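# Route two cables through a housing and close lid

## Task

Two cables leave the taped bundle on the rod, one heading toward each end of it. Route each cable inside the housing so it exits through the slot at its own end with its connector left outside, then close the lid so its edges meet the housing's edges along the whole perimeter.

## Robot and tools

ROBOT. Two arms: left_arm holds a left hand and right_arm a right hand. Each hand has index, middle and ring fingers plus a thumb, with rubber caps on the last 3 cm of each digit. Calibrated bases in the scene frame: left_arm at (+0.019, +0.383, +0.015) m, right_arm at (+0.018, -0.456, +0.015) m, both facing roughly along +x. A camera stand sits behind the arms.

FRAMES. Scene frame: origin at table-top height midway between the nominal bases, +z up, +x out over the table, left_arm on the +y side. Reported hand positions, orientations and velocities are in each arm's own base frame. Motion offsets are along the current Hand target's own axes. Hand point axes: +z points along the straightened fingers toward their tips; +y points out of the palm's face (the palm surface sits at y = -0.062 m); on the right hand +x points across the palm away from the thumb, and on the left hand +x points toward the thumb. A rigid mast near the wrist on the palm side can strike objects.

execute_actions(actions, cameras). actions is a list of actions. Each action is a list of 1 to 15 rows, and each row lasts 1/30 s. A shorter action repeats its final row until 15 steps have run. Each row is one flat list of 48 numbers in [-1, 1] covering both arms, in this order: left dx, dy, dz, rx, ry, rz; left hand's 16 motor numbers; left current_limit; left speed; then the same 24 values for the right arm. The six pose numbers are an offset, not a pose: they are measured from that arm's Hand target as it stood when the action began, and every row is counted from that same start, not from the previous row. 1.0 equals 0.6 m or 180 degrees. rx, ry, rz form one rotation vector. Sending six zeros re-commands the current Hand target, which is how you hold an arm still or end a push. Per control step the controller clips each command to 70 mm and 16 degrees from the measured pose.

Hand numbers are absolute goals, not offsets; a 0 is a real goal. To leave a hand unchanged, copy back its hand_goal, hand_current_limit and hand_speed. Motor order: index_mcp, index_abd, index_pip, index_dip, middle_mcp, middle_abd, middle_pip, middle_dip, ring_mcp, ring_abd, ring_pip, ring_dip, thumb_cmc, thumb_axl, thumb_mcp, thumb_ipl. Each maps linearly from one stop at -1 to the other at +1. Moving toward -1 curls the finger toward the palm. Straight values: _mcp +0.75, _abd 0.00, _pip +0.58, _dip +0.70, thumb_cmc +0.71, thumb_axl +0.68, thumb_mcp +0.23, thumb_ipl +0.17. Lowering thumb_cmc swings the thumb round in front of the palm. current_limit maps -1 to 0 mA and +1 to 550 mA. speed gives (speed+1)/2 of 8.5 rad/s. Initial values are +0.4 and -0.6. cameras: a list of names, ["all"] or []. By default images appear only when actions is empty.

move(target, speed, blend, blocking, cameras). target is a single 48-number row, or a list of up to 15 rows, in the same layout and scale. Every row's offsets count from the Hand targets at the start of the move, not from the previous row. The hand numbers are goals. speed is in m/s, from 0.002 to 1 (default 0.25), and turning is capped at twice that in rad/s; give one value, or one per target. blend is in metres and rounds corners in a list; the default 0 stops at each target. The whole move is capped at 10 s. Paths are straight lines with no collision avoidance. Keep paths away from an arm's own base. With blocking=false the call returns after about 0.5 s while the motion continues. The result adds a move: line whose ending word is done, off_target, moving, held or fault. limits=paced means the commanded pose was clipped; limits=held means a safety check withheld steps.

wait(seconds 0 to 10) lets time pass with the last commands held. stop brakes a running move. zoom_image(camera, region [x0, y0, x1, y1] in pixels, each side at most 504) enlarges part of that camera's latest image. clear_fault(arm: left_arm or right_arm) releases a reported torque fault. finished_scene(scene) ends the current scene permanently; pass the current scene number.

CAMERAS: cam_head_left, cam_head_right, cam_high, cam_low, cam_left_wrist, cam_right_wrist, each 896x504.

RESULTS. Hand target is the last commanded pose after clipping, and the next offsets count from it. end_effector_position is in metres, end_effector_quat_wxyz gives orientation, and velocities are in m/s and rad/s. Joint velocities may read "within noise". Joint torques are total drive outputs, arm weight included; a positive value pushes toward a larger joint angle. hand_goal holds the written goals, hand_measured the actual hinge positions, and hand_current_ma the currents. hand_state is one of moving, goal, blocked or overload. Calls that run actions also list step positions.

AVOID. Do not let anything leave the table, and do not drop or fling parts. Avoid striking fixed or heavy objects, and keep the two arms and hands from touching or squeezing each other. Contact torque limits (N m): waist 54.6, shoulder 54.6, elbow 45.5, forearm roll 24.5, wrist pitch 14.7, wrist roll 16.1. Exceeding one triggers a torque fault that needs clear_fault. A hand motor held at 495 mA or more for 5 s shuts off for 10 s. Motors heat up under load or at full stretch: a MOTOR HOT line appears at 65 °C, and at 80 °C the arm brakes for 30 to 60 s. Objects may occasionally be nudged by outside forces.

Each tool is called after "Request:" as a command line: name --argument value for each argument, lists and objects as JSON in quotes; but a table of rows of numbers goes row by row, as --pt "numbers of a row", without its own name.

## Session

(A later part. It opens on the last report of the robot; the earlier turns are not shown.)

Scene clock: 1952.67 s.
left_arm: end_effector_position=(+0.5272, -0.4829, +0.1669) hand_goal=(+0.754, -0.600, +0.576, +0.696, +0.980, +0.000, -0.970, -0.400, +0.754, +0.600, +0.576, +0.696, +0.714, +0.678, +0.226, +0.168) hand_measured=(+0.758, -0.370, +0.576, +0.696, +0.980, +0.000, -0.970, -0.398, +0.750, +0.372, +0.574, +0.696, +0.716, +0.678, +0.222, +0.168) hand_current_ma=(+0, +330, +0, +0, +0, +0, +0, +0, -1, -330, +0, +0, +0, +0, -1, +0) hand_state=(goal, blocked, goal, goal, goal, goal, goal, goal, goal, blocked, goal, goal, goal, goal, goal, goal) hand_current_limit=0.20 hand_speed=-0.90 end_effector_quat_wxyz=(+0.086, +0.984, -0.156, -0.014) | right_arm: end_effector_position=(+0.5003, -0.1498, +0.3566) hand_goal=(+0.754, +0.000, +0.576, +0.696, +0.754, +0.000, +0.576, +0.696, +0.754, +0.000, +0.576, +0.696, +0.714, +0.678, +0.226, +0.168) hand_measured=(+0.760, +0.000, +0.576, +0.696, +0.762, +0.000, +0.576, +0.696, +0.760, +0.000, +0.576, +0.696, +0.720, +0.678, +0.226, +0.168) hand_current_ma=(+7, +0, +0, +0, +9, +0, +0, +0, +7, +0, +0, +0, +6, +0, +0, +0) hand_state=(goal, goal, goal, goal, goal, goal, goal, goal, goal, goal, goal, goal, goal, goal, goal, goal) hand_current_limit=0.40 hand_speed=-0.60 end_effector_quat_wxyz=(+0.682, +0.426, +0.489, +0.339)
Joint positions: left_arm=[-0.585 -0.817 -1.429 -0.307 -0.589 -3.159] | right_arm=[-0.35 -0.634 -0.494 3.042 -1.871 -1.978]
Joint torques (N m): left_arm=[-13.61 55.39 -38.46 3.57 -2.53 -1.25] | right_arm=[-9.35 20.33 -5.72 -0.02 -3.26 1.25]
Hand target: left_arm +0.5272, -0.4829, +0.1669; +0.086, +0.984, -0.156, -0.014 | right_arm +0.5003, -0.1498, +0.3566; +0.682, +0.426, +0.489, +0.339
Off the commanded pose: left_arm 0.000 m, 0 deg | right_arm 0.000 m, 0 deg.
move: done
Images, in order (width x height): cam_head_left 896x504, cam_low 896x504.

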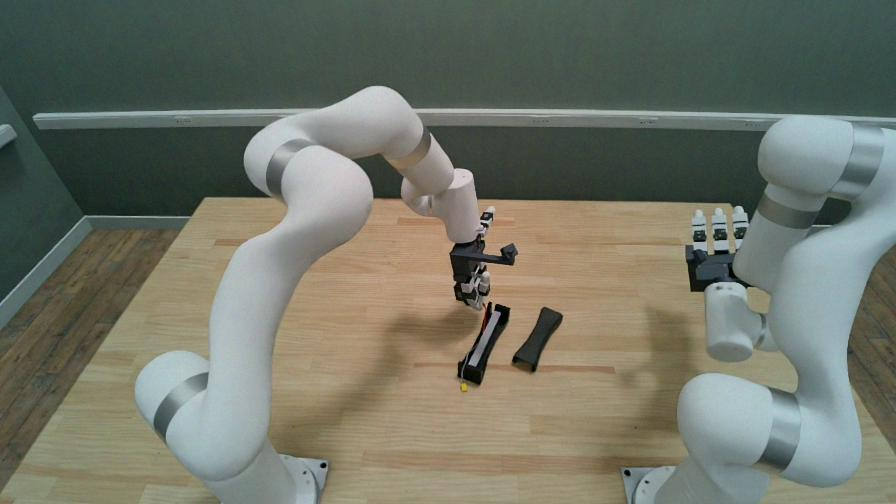

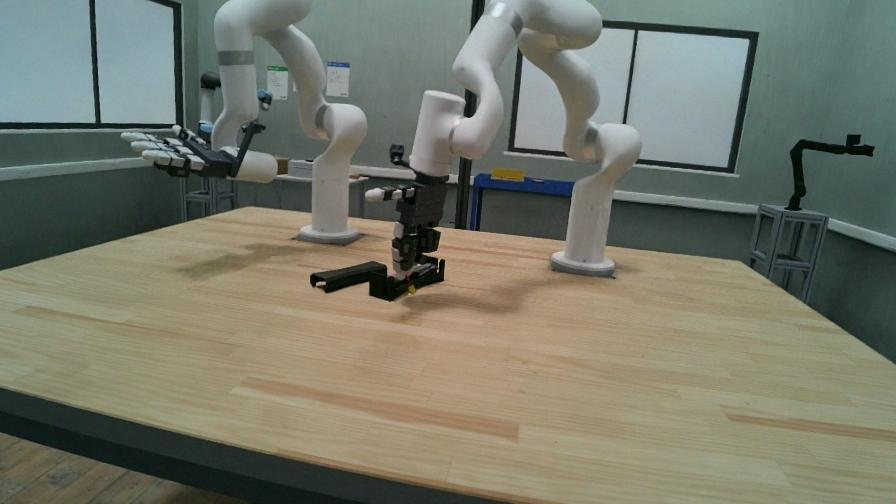

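Request:
move --pt "-0.051 0.0347 0.016 0.0548 -0.0109 0.1247 0.754 -0.6 0.576 0.696 0.98 0 -0.97 -0.4 0.754 0.6 0.576 0.696 0.714 0.678 0.226 0.168 0.2 -0.9 0 0 0 0 0 0 0.754 0 0.576 0.696 0.754 0 0.576 0.696 0.754 0 0.576 0.696 0.714 0.678 0.226 0.168 0.4 -0.6" --pt "-0.1003 0.027 0.003 0.0527 -0.0218 0.2493 0.754 -0.6 0.576 0.696 0.98 0 -0.97 -0.4 0.754 0.6 0.576 0.696 0.714 0.678 0.226 0.168 0.2 -0.9 0 0 0 0 0 0 0.754 0 0.576 0.696 0.754 0 0.576 0.696 0.754 0 0.576 0.696 0.714 0.678 0.226 0.168 0.4 -0.6" --pt "-0.14 -0.0007 -0.0105 0.049 -0.0327 0.374 0.754 -0.6 0.576 0.696 0.98 0 -0.97 -0.4 0.754 0.6 0.576 0.696 0.714 0.678 0.226 0.168 0.2 -0.9 0 0 0 0 0 0 0.754 0 0.576 0.696 0.754 0 0.576 0.696 0.754 0 0.576 0.696 0.714 0.678 0.226 0.168 0.4 -0.6" --pt "-0.164 -0.0457 -0.0183 0.0436 -0.0436 0.4986 0.754 -0.6 0.576 0.696 0.98 0 -0.97 -0.4 0.754 0.6 0.576 0.696 0.714 0.678 0.226 0.168 0.2 -0.9 0 0 0 0 0 0 0.754 0 0.576 0.696 0.754 0 0.576 0.696 0.754 0 0.576 0.696 0.714 0.678 0.226 0.168 0.4 -0.6" --speed 0.12 --blend 0.003 --cameras '["cam_head_left","cam_low","cam_high"]'

Request:
zoom_image --camera "cam_low" --region '[360, 220, 460, 320]'

Request:
zoom_image --camera "cam_head_left" --region '[450, 250, 520, 340]'

Request:
zoom_image --camera "cam_high" --region '[350, 200, 470, 320]'

Scene clock: 1977.33 s.
left_arm: end_effector_position=(+0.4425, -0.4250, +0.1732) hand_goal=(+0.754, -0.600, +0.576, +0.696, +0.980, +0.000, -0.970, -0.400, +0.754, +0.600, +0.576, +0.696, +0.714, +0.678, +0.226, +0.168) hand_measured=(+0.750, -0.372, +0.574, +0.696, +0.980, +0.000, -0.970, -0.398, +0.740, +0.372, +0.568, +0.694, +0.716, +0.678, +0.222, +0.168) hand_current_ma=(+0, +330, +0, +0, +0, +0, +0, +0, -5, -330, -1, +0, +0, +0, -1, +0) hand_state=(goal, blocked, goal, goal, goal, goal, goal, goal, goal, blocked, goal, goal, goal, goal, goal, goal) hand_current_limit=0.20 hand_speed=-0.90 end_effector_quat_wxyz=(-0.001, -0.588, +0.809, +0.001) | right_arm: end_effector_position=(+0.5003, -0.1498, +0.3566) hand_goal=(+0.754, +0.000, +0.576, +0.696, +0.754, +0.000, +0.576, +0.696, +0.754, +0.000, +0.576, +0.696, +0.714, +0.678, +0.226, +0.168) hand_measured=(+0.760, +0.000, +0.576, +0.696, +0.762, +0.000, +0.576, +0.696, +0.760, +0.000, +0.576, +0.696, +0.720, +0.678, +0.226, +0.168) hand_current_ma=(+7, +0, +0, +0, +9, +0, +0, +0, +7, +0, +0, +0, +6, +0, +0, +0) hand_state=(goal, goal, goal, goal, goal, goal, goal, goal, goal, goal, goal, goal, goal, goal, goal, goal) hand_current_limit=0.40 hand_speed=-0.60 end_effector_quat_wxyz=(+0.682, +0.426, +0.489, +0.339)
Joint positions: left_arm=[-0.681 -0.851 -1.553 -0.001 -0.704 -1.937] | right_arm=[-0.35 -0.634 -0.494 3.042 -1.871 -1.978]
Joint torques (N m): left_arm=[-13.54 56.69 -20.39 -2.23 3.11 1.09] | right_arm=[-9.01 19.83 -6.07 0.08 -3.19 1.26]
Hand target: left_arm +0.4425, -0.4250, +0.1732; -0.001, -0.588, +0.809, +0.001 | right_arm +0.5003, -0.1498, +0.3566; +0.682, +0.426, +0.489, +0.339
Off the commanded pose: left_arm 0.000 m, 0 deg | right_arm 0.000 m, 0 deg.
move: done
Images, in order (width x height): cam_head_left 896x504, cam_high 896x504, cam_low 896x504.

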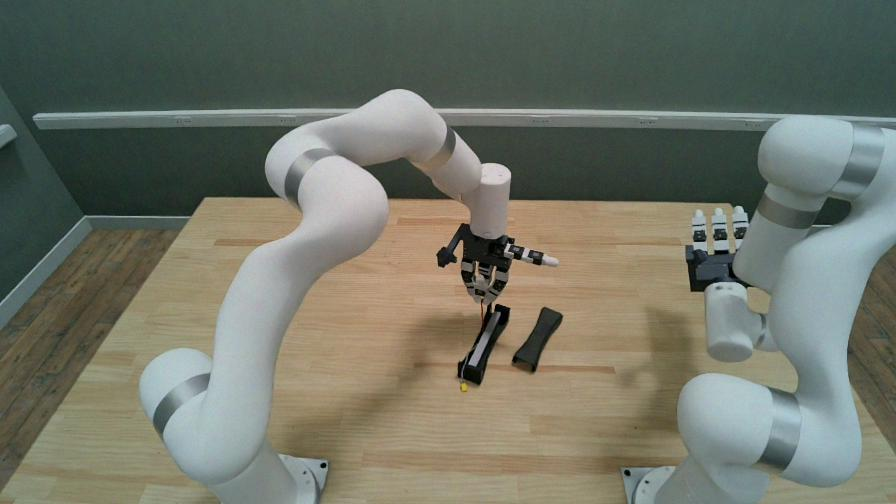

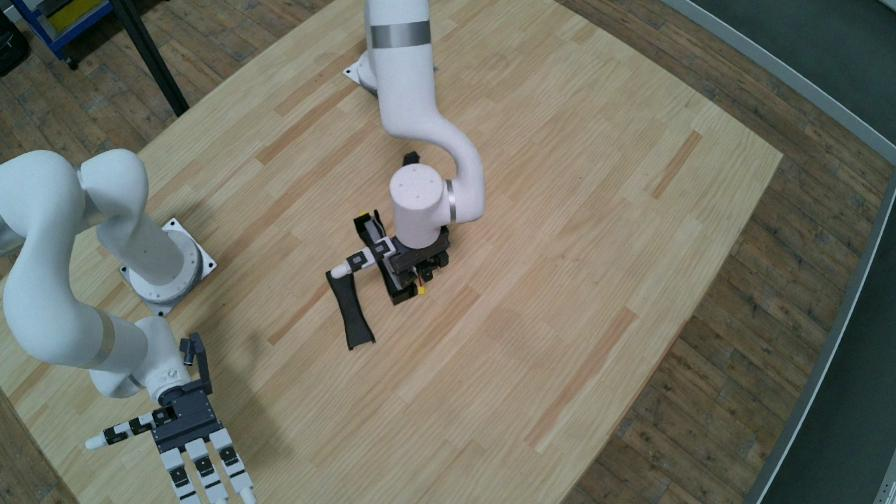

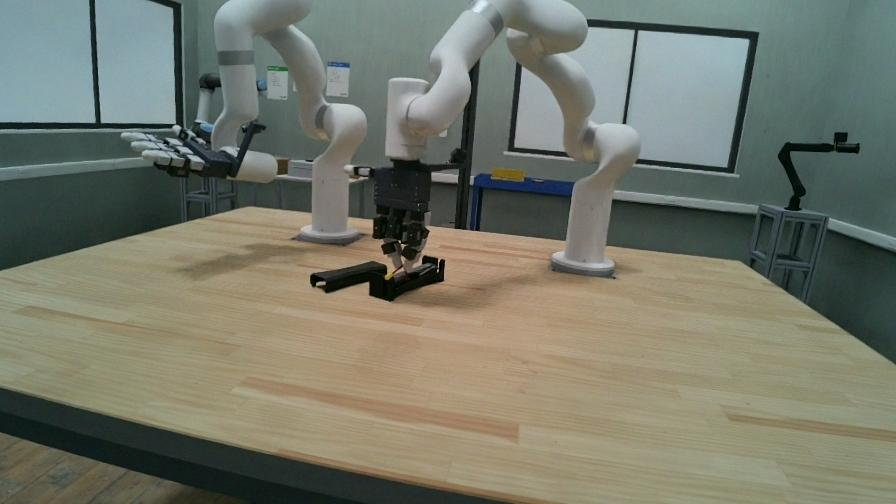

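Scaled by 5.040 from the camera's 896x504 image, which has a finer 1280x720 frame.

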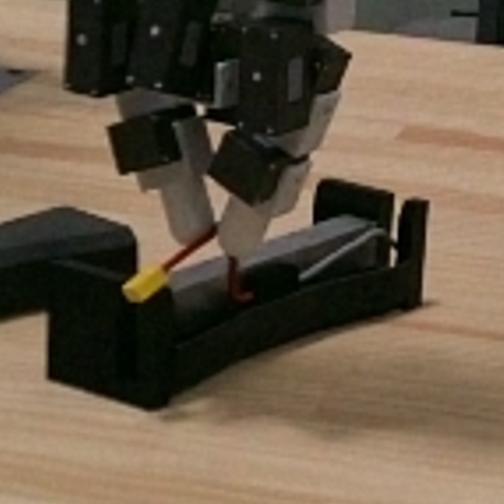

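Scaled by 5.600 from the camera's 896x504 image, which has a finer 1280x720 frame.

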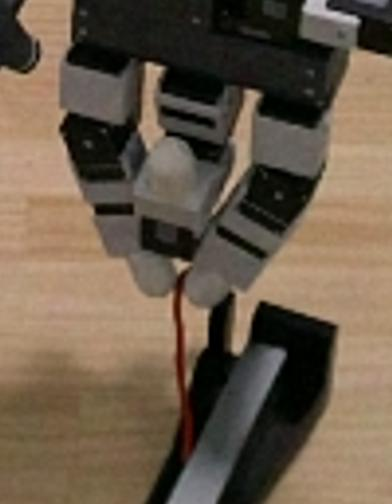

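Scaled by 4.200 from the camera's 896x504 image, which has a finer 1280x720 frame.

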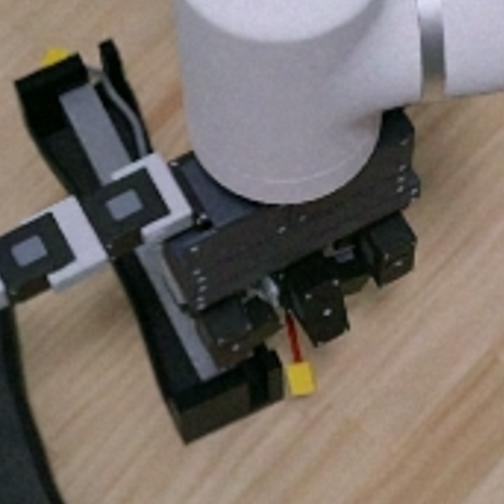

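Request:
execute_actions --actions '[]' --cameras '["cam_head_left", "cam_low"]'

Request:
zoom_image --camera "cam_head_left" --region '[420, 260, 580, 400]'

Request:
zoom_image --camera "cam_low" --region '[330, 230, 470, 330]'

Scene clock: 2007.67 s.
left_arm: end_effector_position=(+0.4425, -0.4250, +0.1732) hand_goal=(+0.754, -0.600, +0.576, +0.696, +0.980, +0.000, -0.970, -0.400, +0.754, +0.600, +0.576, +0.696, +0.714, +0.678, +0.226, +0.168) hand_measured=(+0.750, -0.372, +0.574, +0.696, +0.980, +0.000, -0.970, -0.398, +0.740, +0.372, +0.568, +0.694, +0.716, +0.678, +0.222, +0.168) hand_current_ma=(+0, +330, +0, +0, +0, +0, +0, +0, -5, -330, -1, +0, +0, +0, -1, +0) hand_state=(goal, blocked, goal, goal, goal, goal, goal, goal, goal, blocked, goal, goal, goal, goal, goal, goal) hand_current_limit=0.20 hand_speed=-0.90 end_effector_quat_wxyz=(-0.001, -0.588, +0.809, +0.001) | right_arm: end_effector_position=(+0.5003, -0.1498, +0.3566) hand_goal=(+0.754, +0.000, +0.576, +0.696, +0.754, +0.000, +0.576, +0.696, +0.754, +0.000, +0.576, +0.696, +0.714, +0.678, +0.226, +0.168) hand_measured=(+0.760, +0.000, +0.576, +0.696, +0.762, +0.000, +0.576, +0.696, +0.760, +0.000, +0.576, +0.696, +0.720, +0.678, +0.226, +0.168) hand_current_ma=(+7, +0, +0, +0, +9, +0, +0, +0, +7, +0, +0, +0, +6, +0, +0, +0) hand_state=(goal, goal, goal, goal, goal, goal, goal, goal, goal, goal, goal, goal, goal, goal, goal, goal) hand_current_limit=0.40 hand_speed=-0.60 end_effector_quat_wxyz=(+0.682, +0.426, +0.489, +0.339)
Joint positions: left_arm=[-0.681 -0.851 -1.553 -0.001 -0.704 -1.937] | right_arm=[-0.35 -0.634 -0.494 3.042 -1.871 -1.978]
Joint velocities: within noise
Joint torques (N m): left_arm=[-9.77 57.19 -20.37 -2.37 3.02 0.7] | right_arm=[-8.87 19.61 -5.4 0.22 -3.21 1.19]
Hand target: left_arm +0.4425, -0.4250, +0.1732; -0.001, -0.588, +0.809, +0.001 | right_arm +0.5003, -0.1498, +0.3566; +0.682, +0.426, +0.489, +0.339
Off the commanded pose: left_arm 0.000 m, 0 deg | right_arm 0.000 m, 0 deg.
Images, in order (width x height): cam_head_left 896x504, cam_low 896x504.

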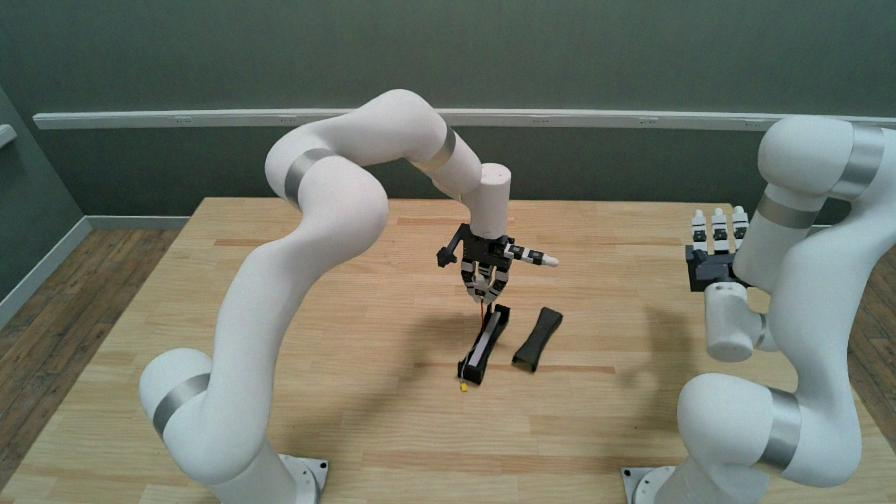

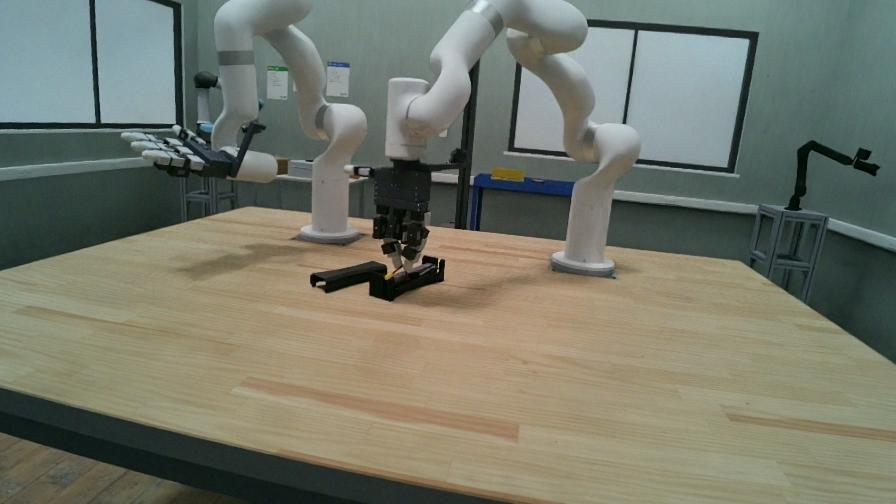

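Scaled by 3.150 from the camera's 896x504 image, which has a finer 1280x720 frame.

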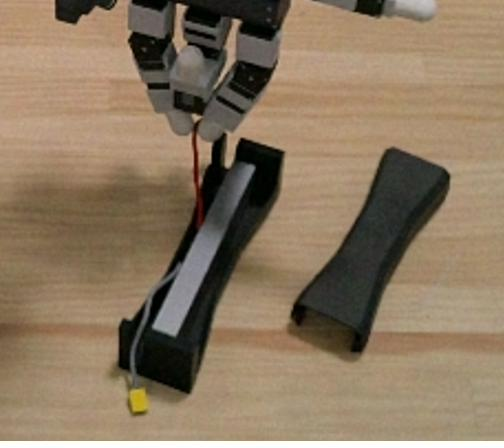

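Scaled by 3.600 from the camera's 896x504 image, which has a finer 1280x720 frame.

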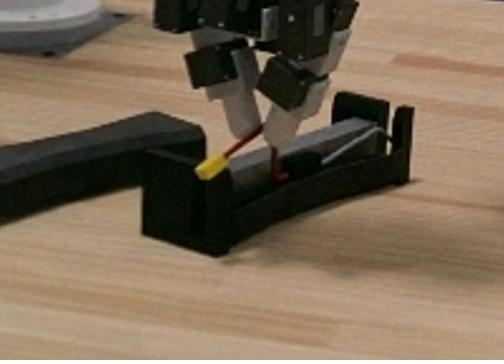

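Request:
zoom_image --camera "cam_low" --region '[360, 250, 430, 305]'

Request:
zoom_image --camera "cam_head_left" --region '[460, 280, 530, 335]'

Scaled by 7.200 from the camera's 896x504 image, which has a finer 1280x720 frame.

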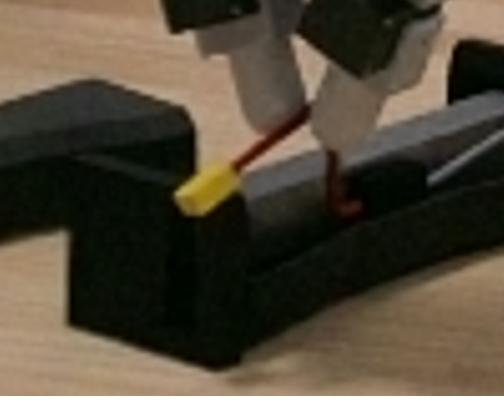

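Scaled by 7.200 from the camera's 896x504 image, which has a finer 1280x720 frame.

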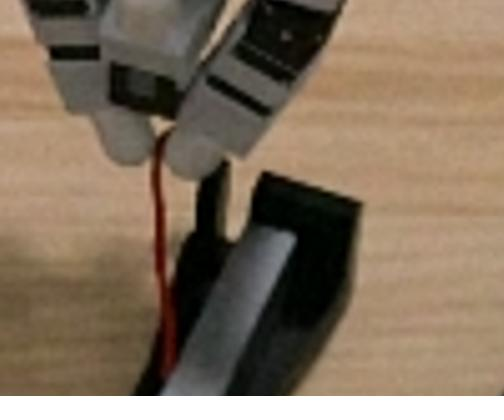

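Request:
move --target '[0.0467,-0.0217,0.005,0,0,0,0.754,-0.6,0.576,0.696,0.98,0,-0.97,-0.4,0.754,0.6,0.576,0.696,0.714,0.678,0.226,0.168,0.2,-0.9,0,0,0,0,0,0,0.754,0,0.576,0.696,0.754,0,0.576,0.696,0.754,0,0.576,0.696,0.714,0.678,0.226,0.168,0.4,-0.6]' --speed 0.04 --cameras '["cam_head_left", "cam_low"]'

Request:
zoom_image --camera "cam_low" --region '[360, 250, 430, 305]'

Request:
zoom_image --camera "cam_head_left" --region '[460, 280, 530, 335]'

Scene clock: 2043.37 s.
left_arm: end_effector_position=(+0.4462, -0.4557, +0.1702) hand_goal=(+0.754, -0.600, +0.576, +0.696, +0.980, +0.000, -0.970, -0.400, +0.754, +0.600, +0.576, +0.696, +0.714, +0.678, +0.226, +0.168) hand_measured=(+0.736, -0.372, +0.564, +0.692, +0.980, +0.000, -0.970, -0.398, +0.728, +0.372, +0.560, +0.688, +0.716, +0.678, +0.222, +0.168) hand_current_ma=(-8, +330, -3, +0, +0, +0, +0, +0, -16, -330, -5, -1, +0, +0, -1, +0) hand_state=(goal, blocked, goal, goal, goal, goal, goal, goal, blocked, blocked, goal, goal, goal, goal, goal, goal) hand_current_limit=0.20 hand_speed=-0.90 end_effector_quat_wxyz=(-0.001, -0.588, +0.809, +0.001) | right_arm: end_effector_position=(+0.5003, -0.1498, +0.3566) hand_goal=(+0.754, +0.000, +0.576, +0.696, +0.754, +0.000, +0.576, +0.696, +0.754, +0.000, +0.576, +0.696, +0.714, +0.678, +0.226, +0.168) hand_measured=(+0.760, +0.000, +0.576, +0.696, +0.762, +0.000, +0.576, +0.696, +0.760, +0.000, +0.576, +0.696, +0.720, +0.678, +0.226, +0.168) hand_current_ma=(+7, +0, +0, +0, +9, +0, +0, +0, +7, +0, +0, +0, +6, +0, +0, +0) hand_state=(goal, goal, goal, goal, goal, goal, goal, goal, goal, goal, goal, goal, goal, goal, goal, goal) hand_current_limit=0.40 hand_speed=-0.60 end_effector_quat_wxyz=(+0.682, +0.426, +0.489, +0.339)
Joint positions: left_arm=[-0.711 -0.909 -1.648 -0.001 -0.741 -1.967] | right_arm=[-0.35 -0.634 -0.494 3.042 -1.871 -1.978]
Joint torques (N m): left_arm=[-12.39 33.59 -42.22 -0.51 -2.12 -1.29] | right_arm=[-8.72 19.41 -5.57 -0.14 -3.27 1.21]
Hand target: left_arm +0.4462, -0.4557, +0.1701; -0.001, -0.588, +0.809, +0.001 | right_arm +0.5003, -0.1498, +0.3566; +0.682, +0.426, +0.489, +0.339
Off the commanded pose: left_arm 0.000 m, 0 deg | right_arm 0.000 m, 0 deg.
move: done
Images, in order (width x height): cam_head_left 896x504, cam_low 896x504.

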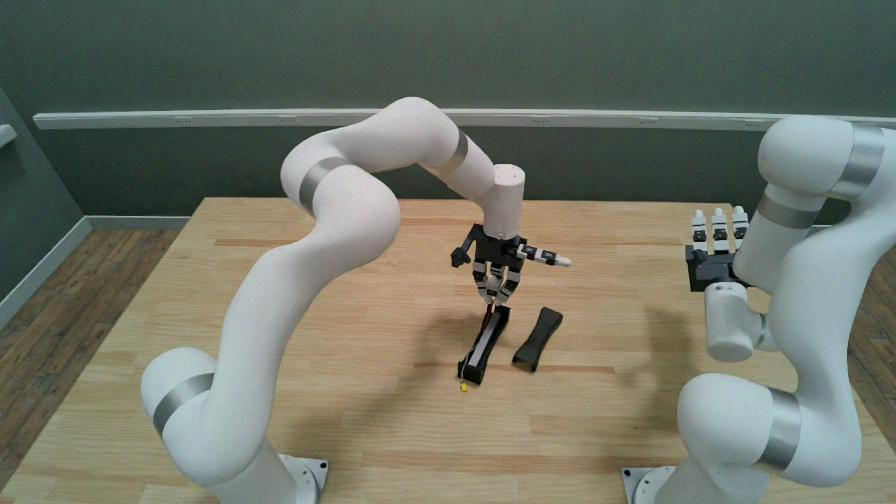

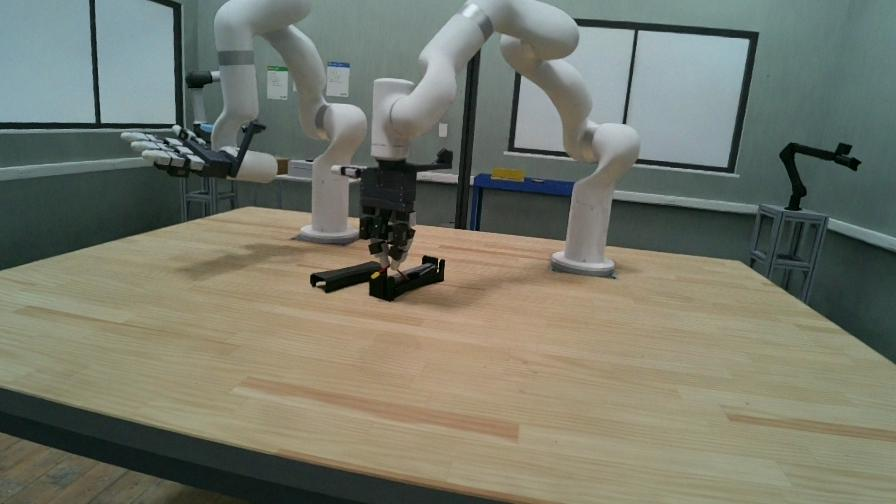

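Scaled by 7.200 from the camera's 896x504 image, which has a finer 1280x720 frame.

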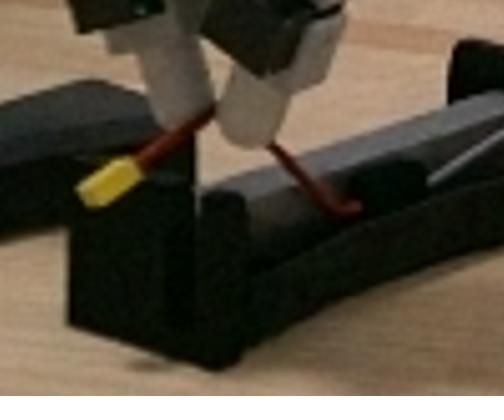

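Scaled by 7.200 from the camera's 896x504 image, which has a finer 1280x720 frame.

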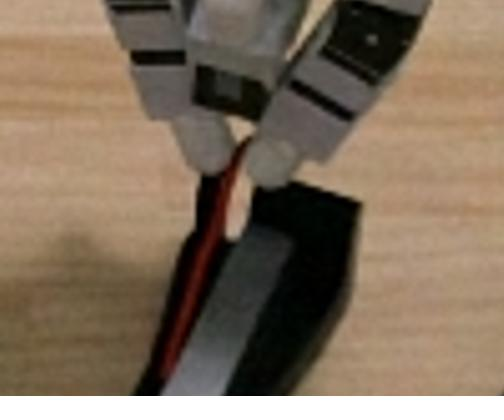

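Request:
move --target '[0.005,-0.0225,0.008,0,0,0,0.754,-0.6,0.576,0.696,0.98,0,-0.97,-0.4,0.754,0.6,0.576,0.696,0.714,0.678,0.226,0.168,0.2,-0.9,0,0,0,0,0,0,0.754,0,0.576,0.696,0.754,0,0.576,0.696,0.754,0,0.576,0.696,0.714,0.678,0.226,0.168,0.4,-0.6]' --speed 0.03 --cameras '["cam_head_left", "cam_low"]'

Request:
zoom_image --camera "cam_low" --region '[360, 250, 430, 305]'

Request:
zoom_image --camera "cam_head_left" --region '[460, 280, 530, 335]'

Scene clock: 2064.10 s.
left_arm: end_effector_position=(+0.4581, -0.4627, +0.1653) hand_goal=(+0.754, -0.600, +0.576, +0.696, +0.980, +0.000, -0.970, -0.400, +0.754, +0.600, +0.576, +0.696, +0.714, +0.678, +0.226, +0.168) hand_measured=(+0.736, -0.372, +0.564, +0.692, +0.980, +0.000, -0.970, -0.398, +0.726, +0.372, +0.560, +0.688, +0.716, +0.678, +0.222, +0.168) hand_current_ma=(-8, +330, -3, +0, +0, +0, +0, +0, -17, -330, -6, -1, +0, +0, -1, +0) hand_state=(goal, blocked, goal, goal, goal, goal, goal, goal, blocked, blocked, goal, goal, goal, goal, goal, goal) hand_current_limit=0.20 hand_speed=-0.90 end_effector_quat_wxyz=(-0.001, -0.588, +0.809, +0.001) | right_arm: end_effector_position=(+0.5003, -0.1498, +0.3566) hand_goal=(+0.754, +0.000, +0.576, +0.696, +0.754, +0.000, +0.576, +0.696, +0.754, +0.000, +0.576, +0.696, +0.714, +0.678, +0.226, +0.168) hand_measured=(+0.760, +0.000, +0.576, +0.696, +0.762, +0.000, +0.576, +0.696, +0.760, +0.000, +0.576, +0.696, +0.720, +0.678, +0.226, +0.168) hand_current_ma=(+7, +0, +0, +0, +9, +0, +0, +0, +7, +0, +0, +0, +6, +0, +0, +0) hand_state=(goal, goal, goal, goal, goal, goal, goal, goal, goal, goal, goal, goal, goal, goal, goal, goal) hand_current_limit=0.40 hand_speed=-0.60 end_effector_quat_wxyz=(+0.682, +0.426, +0.489, +0.339)
Joint positions: left_arm=[-0.708 -0.949 -1.708 -0.001 -0.76 -1.964] | right_arm=[-0.35 -0.634 -0.494 3.042 -1.871 -1.978]
Joint torques (N m): left_arm=[15.91 35.77 -41.73 2.01 -2.22 0.98] | right_arm=[-9.02 19.37 -5.49 0 -3.23 1.24]
Hand target: left_arm +0.4581, -0.4627, +0.1653; -0.001, -0.588, +0.809, +0.001 | right_arm +0.5003, -0.1498, +0.3566; +0.682, +0.426, +0.489, +0.339
Off the commanded pose: left_arm 0.000 m, 0 deg | right_arm 0.000 m, 0 deg.
move: done
Images, in order (width x height): cam_head_left 896x504, cam_low 896x504.

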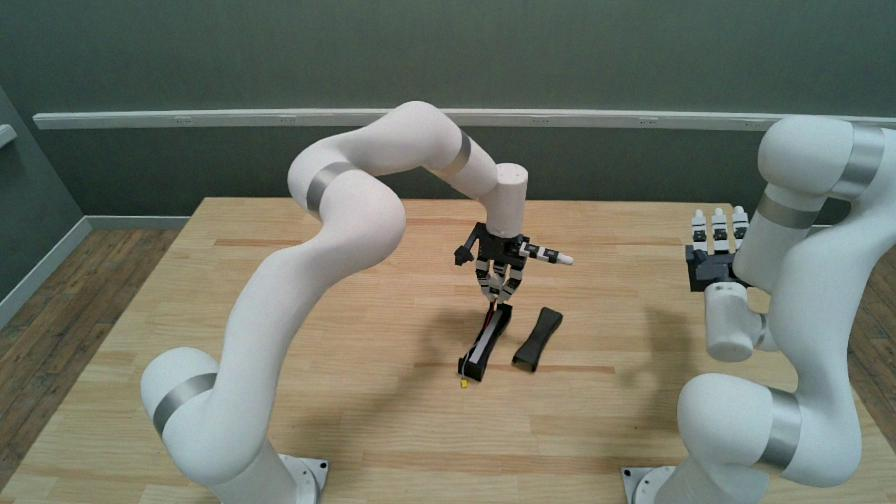

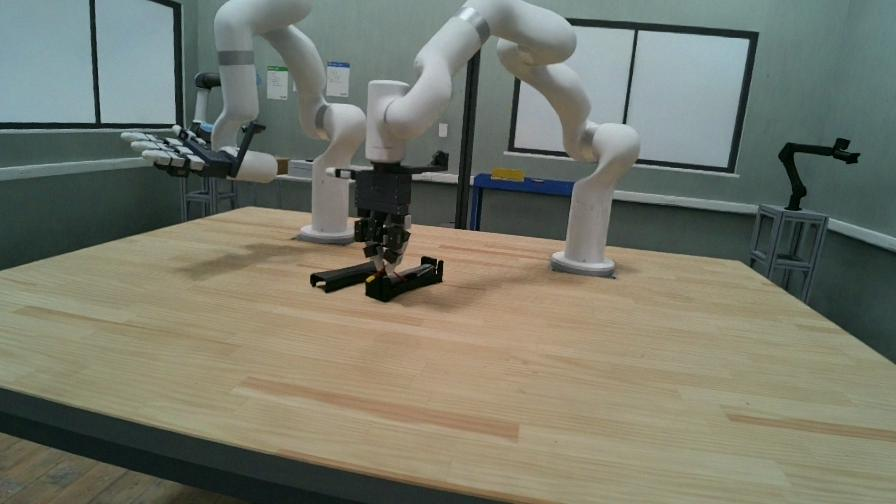

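Scaled by 7.200 from the camera's 896x504 image, which has a finer 1280x720 frame.

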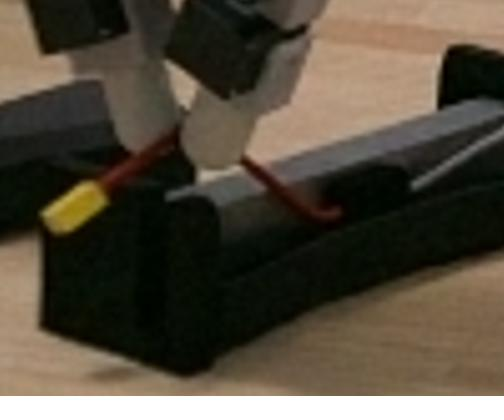

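Scaled by 7.200 from the camera's 896x504 image, which has a finer 1280x720 frame.

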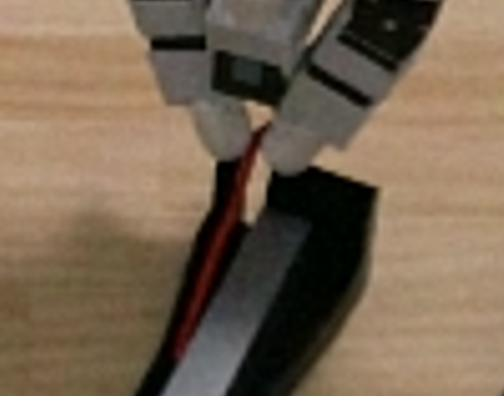

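Request:
move --target '[0,0,0,0,0,0,0.754,-0.6,0.576,0.696,0.98,0,-0.97,-0.4,0.754,0.6,0.576,0.696,0.714,0.678,0.226,0.168,-0.3,-0.9,0,0,0,0,0,0,0.754,0,0.576,0.696,0.754,0,0.576,0.696,0.754,0,0.576,0.696,0.714,0.678,0.226,0.168,0.4,-0.6]' --speed 0.03 --cameras '["cam_head_left", "cam_low"]'

Request:
zoom_image --camera "cam_low" --region '[360, 250, 430, 305]'

Request:
zoom_image --camera "cam_head_left" --region '[460, 280, 530, 335]'

Scene clock: 2122.90 s.
left_arm: end_effector_position=(+0.4581, -0.4627, +0.1653) hand_goal=(+0.754, -0.600, +0.576, +0.696, +0.980, +0.000, -0.970, -0.400, +0.754, +0.600, +0.576, +0.696, +0.714, +0.678, +0.226, +0.168) hand_measured=(+0.736, -0.372, +0.564, +0.692, +0.980, +0.000, -0.970, -0.398, +0.726, +0.372, +0.560, +0.688, +0.716, +0.678, +0.222, +0.168) hand_current_ma=(-8, +193, -3, +0, +0, +0, +0, +0, -17, -192, -6, -1, +0, +0, -1, +0) hand_state=(goal, blocked, goal, goal, goal, goal, goal, goal, blocked, blocked, goal, goal, goal, goal, goal, goal) hand_current_limit=-0.30 hand_speed=-0.90 end_effector_quat_wxyz=(-0.001, -0.588, +0.809, +0.001) | right_arm: end_effector_position=(+0.5003, -0.1498, +0.3566) hand_goal=(+0.754, +0.000, +0.576, +0.696, +0.754, +0.000, +0.576, +0.696, +0.754, +0.000, +0.576, +0.696, +0.714, +0.678, +0.226, +0.168) hand_measured=(+0.760, +0.000, +0.576, +0.696, +0.762, +0.000, +0.576, +0.696, +0.760, +0.000, +0.576, +0.696, +0.720, +0.678, +0.226, +0.168) hand_current_ma=(+7, +0, +0, +0, +9, +0, +0, +0, +7, +0, +0, +0, +6, +0, +0, +0) hand_state=(goal, goal, goal, goal, goal, goal, goal, goal, goal, goal, goal, goal, goal, goal, goal, goal) hand_current_limit=0.40 hand_speed=-0.60 end_effector_quat_wxyz=(+0.682, +0.426, +0.489, +0.339)
Joint positions: left_arm=[-0.708 -0.949 -1.708 -0.001 -0.76 -1.964] | right_arm=[-0.35 -0.634 -0.494 3.042 -1.871 -1.978]
Joint torques (N m): left_arm=[15.26 35.14 -42.28 -0.25 -1.93 1.06] | right_arm=[-8.4 19.44 -5.41 0.06 -3.23 1.23]
Hand target: left_arm +0.4581, -0.4627, +0.1653; -0.001, -0.588, +0.809, +0.001 | right_arm +0.5003, -0.1498, +0.3566; +0.682, +0.426, +0.489, +0.339
Off the commanded pose: left_arm 0.000 m, 0 deg | right_arm 0.000 m, 0 deg.
move: done
Images, in order (width x height): cam_head_left 896x504, cam_low 896x504.

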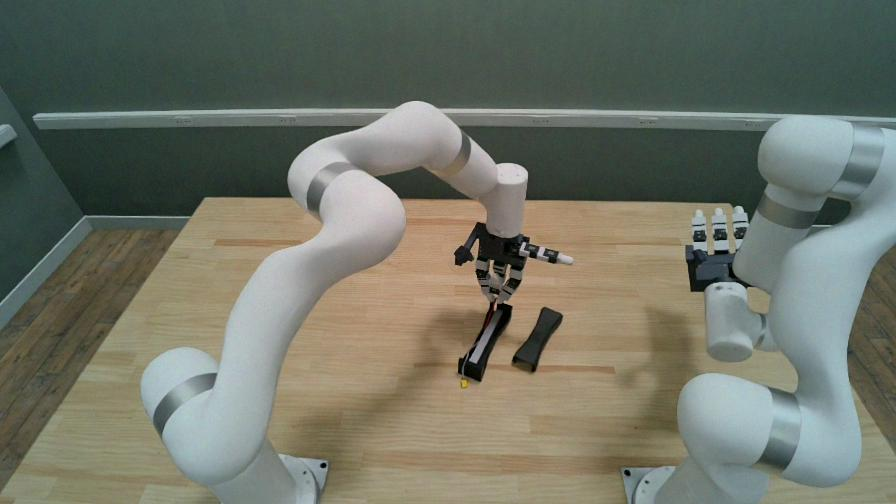

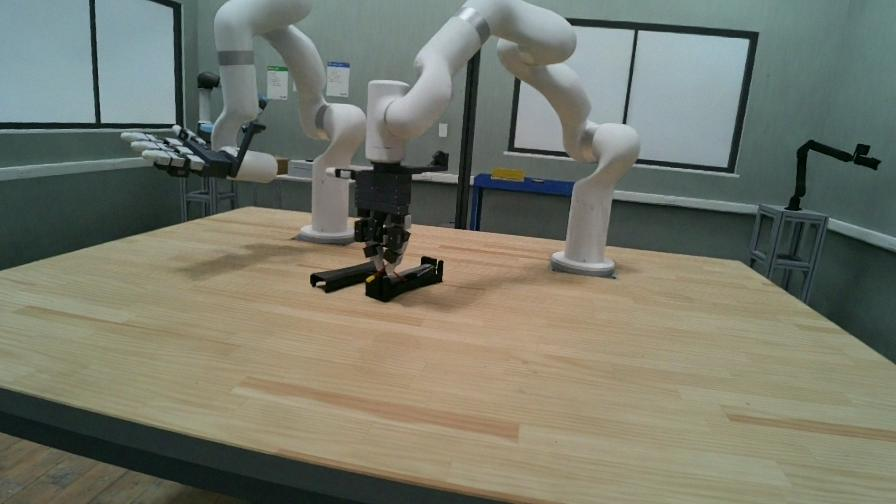

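Scaled by 7.200 from the camera's 896x504 image, which has a finer 1280x720 frame.

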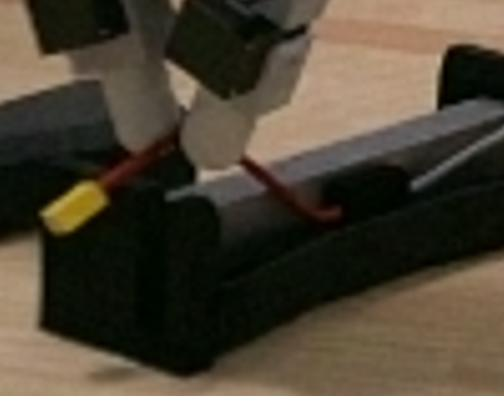

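Scaled by 7.200 from the camera's 896x504 image, which has a finer 1280x720 frame.

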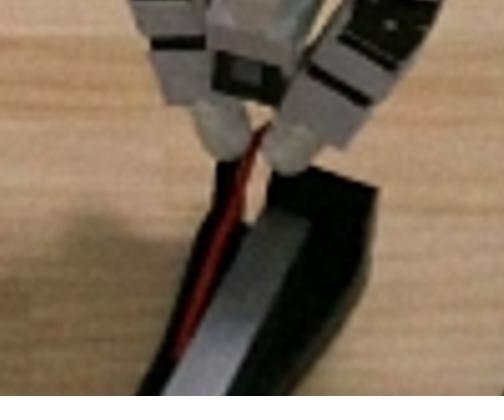

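Request:
move --target '[0,0,0,0,0,0,0.754,-0.374,0.576,0.696,0.98,0,-0.97,-0.4,0.754,0.374,0.576,0.696,0.714,0.678,0.226,0.168,-0.5,-0.95,0,0,0,0,0,0,0.754,0,0.576,0.696,0.754,0,0.576,0.696,0.754,0,0.576,0.696,0.714,0.678,0.226,0.168,0.4,-0.6]' --speed 0.03 --cameras '["cam_head_left", "cam_low"]'

Request:
zoom_image --camera "cam_low" --region '[360, 250, 430, 305]'

Request:
zoom_image --camera "cam_head_left" --region '[460, 280, 530, 335]'

Scene clock: 2130.63 s.
left_arm: end_effector_position=(+0.4581, -0.4627, +0.1653) hand_goal=(+0.754, -0.374, +0.576, +0.696, +0.980, +0.000, -0.970, -0.400, +0.754, +0.374, +0.576, +0.696, +0.714, +0.678, +0.226, +0.168) hand_measured=(+0.736, -0.360, +0.564, +0.692, +0.980, +0.000, -0.970, -0.398, +0.728, +0.358, +0.560, +0.688, +0.716, +0.678, +0.222, +0.168) hand_current_ma=(-7, +3, -3, +0, +0, +0, +0, +0, -16, -3, -6, -1, +0, +0, -1, +0) hand_state=(goal, goal, goal, goal, goal, goal, goal, goal, blocked, goal, goal, goal, goal, goal, goal, goal) hand_current_limit=-0.50 hand_speed=-0.95 end_effector_quat_wxyz=(-0.001, -0.588, +0.809, +0.001) | right_arm: end_effector_position=(+0.5003, -0.1498, +0.3566) hand_goal=(+0.754, +0.000, +0.576, +0.696, +0.754, +0.000, +0.576, +0.696, +0.754, +0.000, +0.576, +0.696, +0.714, +0.678, +0.226, +0.168) hand_measured=(+0.760, +0.000, +0.576, +0.696, +0.762, +0.000, +0.576, +0.696, +0.760, +0.000, +0.576, +0.696, +0.720, +0.678, +0.226, +0.168) hand_current_ma=(+7, +0, +0, +0, +9, +0, +0, +0, +7, +0, +0, +0, +6, +0, +0, +0) hand_state=(goal, goal, goal, goal, goal, goal, goal, goal, goal, goal, goal, goal, goal, goal, goal, goal) hand_current_limit=0.40 hand_speed=-0.60 end_effector_quat_wxyz=(+0.682, +0.426, +0.489, +0.339)
Joint positions: left_arm=[-0.708 -0.949 -1.708 -0.001 -0.76 -1.964] | right_arm=[-0.35 -0.634 -0.494 3.042 -1.871 -1.978]
Joint torques (N m): left_arm=[15.53 35.46 -40.5 -1.79 -1.86 1.08] | right_arm=[-8.34 19.58 -5.32 0.21 -3.21 1.18]
Hand target: left_arm +0.4581, -0.4627, +0.1653; -0.001, -0.588, +0.809, +0.001 | right_arm +0.5003, -0.1498, +0.3566; +0.682, +0.426, +0.489, +0.339
Off the commanded pose: left_arm 0.000 m, 0 deg | right_arm 0.000 m, 0 deg.
move: done
Images, in order (width x height): cam_head_left 896x504, cam_low 896x504.

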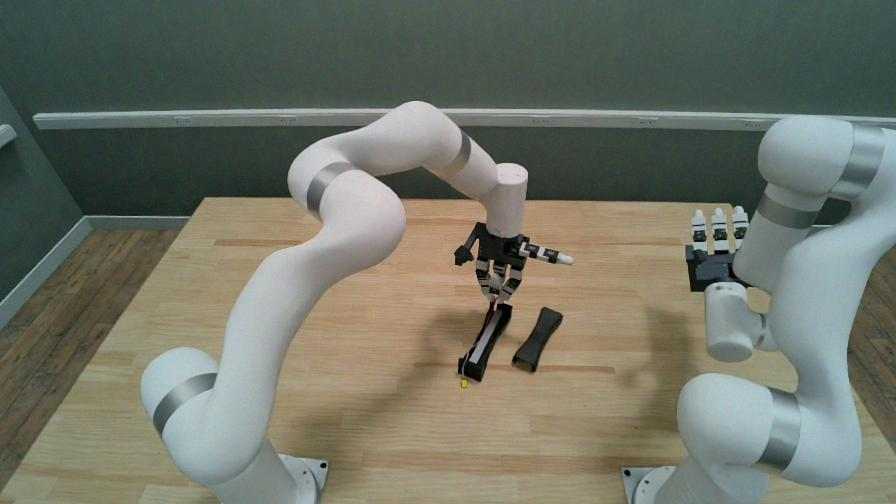

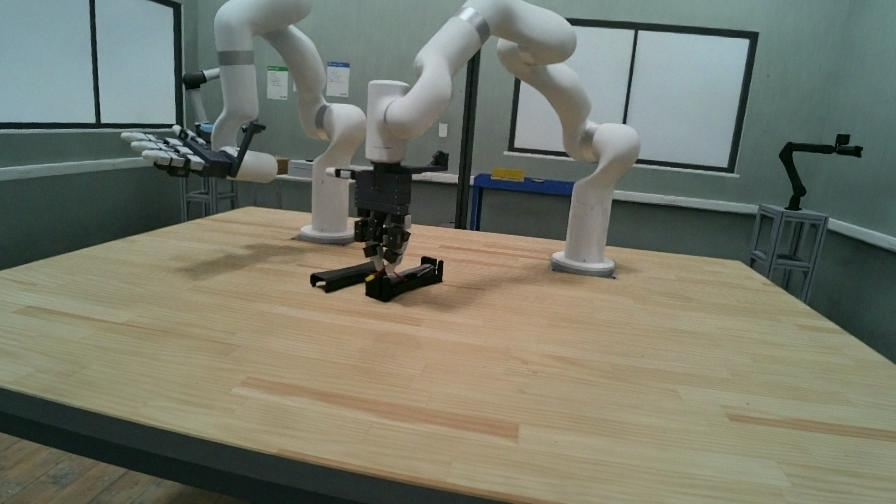

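Scaled by 7.200 from the camera's 896x504 image, which has a finer 1280x720 frame.

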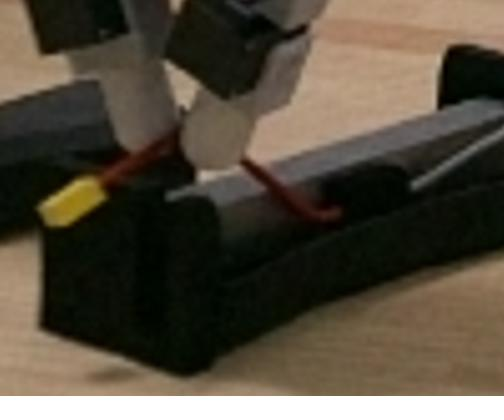

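Scaled by 7.200 from the camera's 896x504 image, which has a finer 1280x720 frame.

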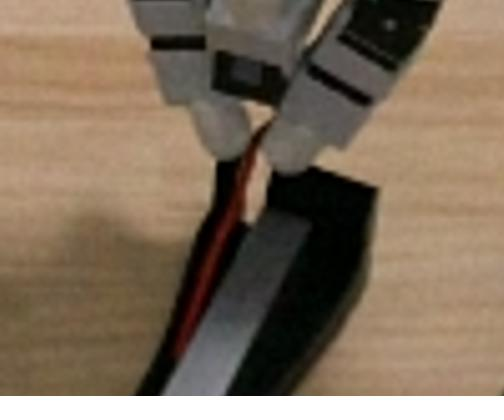

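Request:
move --target '[0,-0.0117,0,0,0,0,0.754,-0.374,0.576,0.696,0.98,0,-0.97,-0.4,0.754,0.374,0.576,0.696,0.714,0.678,0.226,0.168,-0.5,-0.95,0,0,0,0,0,0,0.754,0,0.576,0.696,0.754,0,0.576,0.696,0.754,0,0.576,0.696,0.714,0.678,0.226,0.168,0.4,-0.6]' --speed 0.02 --cameras '["cam_head_left", "cam_low"]'

Request:
zoom_image --camera "cam_low" --region '[360, 250, 430, 305]'

Request:
zoom_image --camera "cam_head_left" --region '[460, 280, 530, 335]'

Scene clock: 2140.23 s.
left_arm: end_effector_position=(+0.4648, -0.4649, +0.1653) hand_goal=(+0.754, -0.374, +0.576, +0.696, +0.980, +0.000, -0.970, -0.400, +0.754, +0.374, +0.576, +0.696, +0.714, +0.678, +0.226, +0.168) hand_measured=(+0.748, -0.366, +0.572, +0.694, +0.980, +0.000, -0.970, -0.398, +0.748, +0.366, +0.572, +0.692, +0.716, +0.678, +0.222, +0.168) hand_current_ma=(-1, +1, +0, +0, +0, +0, +0, +0, -1, -1, +0, +0, +0, +0, -1, +0) hand_state=(goal, goal, goal, goal, goal, goal, goal, goal, goal, goal, goal, goal, goal, goal, goal, goal) hand_current_limit=-0.50 hand_speed=-0.95 end_effector_quat_wxyz=(-0.001, -0.588, +0.809, +0.001) | right_arm: end_effector_position=(+0.5003, -0.1498, +0.3566) hand_goal=(+0.754, +0.000, +0.576, +0.696, +0.754, +0.000, +0.576, +0.696, +0.754, +0.000, +0.576, +0.696, +0.714, +0.678, +0.226, +0.168) hand_measured=(+0.760, +0.000, +0.576, +0.696, +0.762, +0.000, +0.576, +0.696, +0.760, +0.000, +0.576, +0.696, +0.720, +0.678, +0.226, +0.168) hand_current_ma=(+7, +0, +0, +0, +9, +0, +0, +0, +7, +0, +0, +0, +6, +0, +0, +0) hand_state=(goal, goal, goal, goal, goal, goal, goal, goal, goal, goal, goal, goal, goal, goal, goal, goal) hand_current_limit=0.40 hand_speed=-0.60 end_effector_quat_wxyz=(+0.682, +0.426, +0.489, +0.339)
Joint positions: left_arm=[-0.704 -0.966 -1.738 -0.001 -0.774 -1.96] | right_arm=[-0.35 -0.634 -0.494 3.042 -1.871 -1.978]
Joint torques (N m): left_arm=[14.71 33.85 -40.2 -0.47 -2.83 1.02] | right_arm=[-8.84 19.6 -5.17 0.11 -3.22 1.18]
Hand target: left_arm +0.4648, -0.4649, +0.1653; -0.001, -0.588, +0.809, +0.001 | right_arm +0.5003, -0.1498, +0.3566; +0.682, +0.426, +0.489, +0.339
Off the commanded pose: left_arm 0.000 m, 0 deg | right_arm 0.000 m, 0 deg.
move: done
Images, in order (width x height): cam_head_left 896x504, cam_low 896x504.

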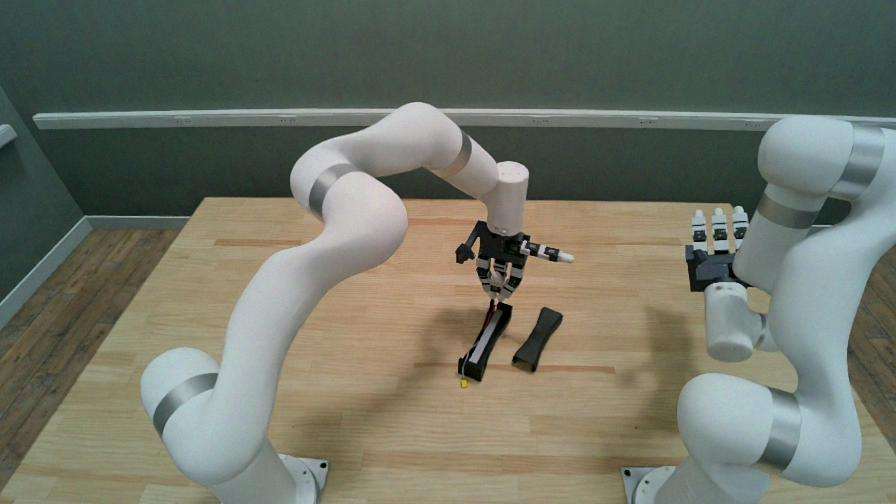

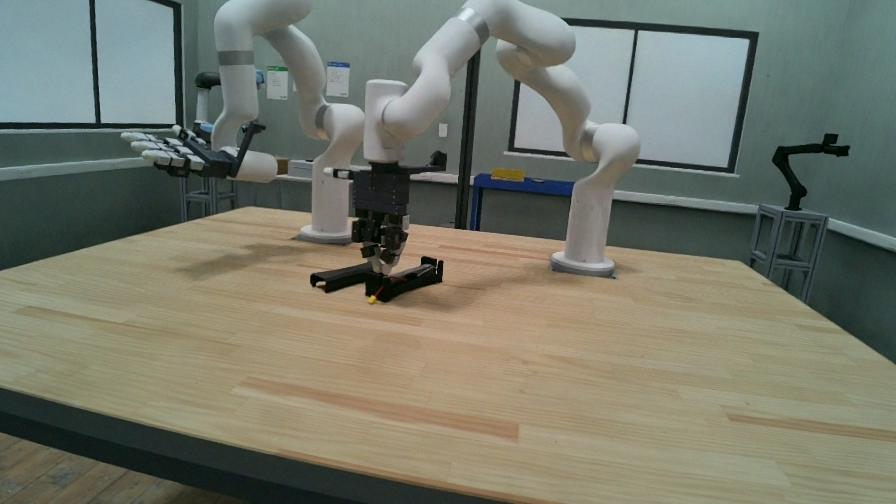

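Scaled by 7.200 from the camera's 896x504 image, which has a finer 1280x720 frame.

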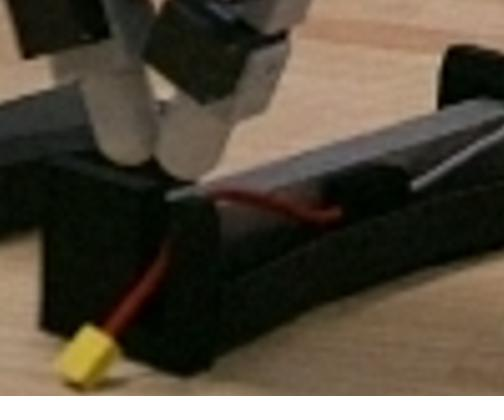

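Scaled by 7.200 from the camera's 896x504 image, which has a finer 1280x720 frame.

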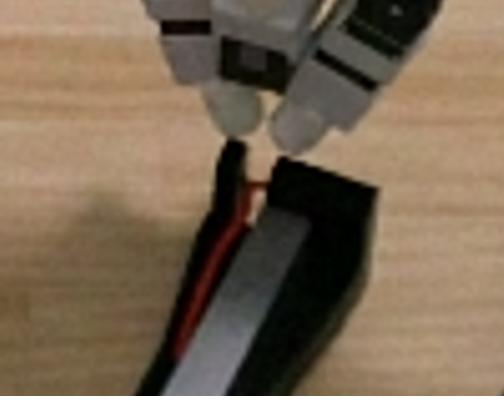

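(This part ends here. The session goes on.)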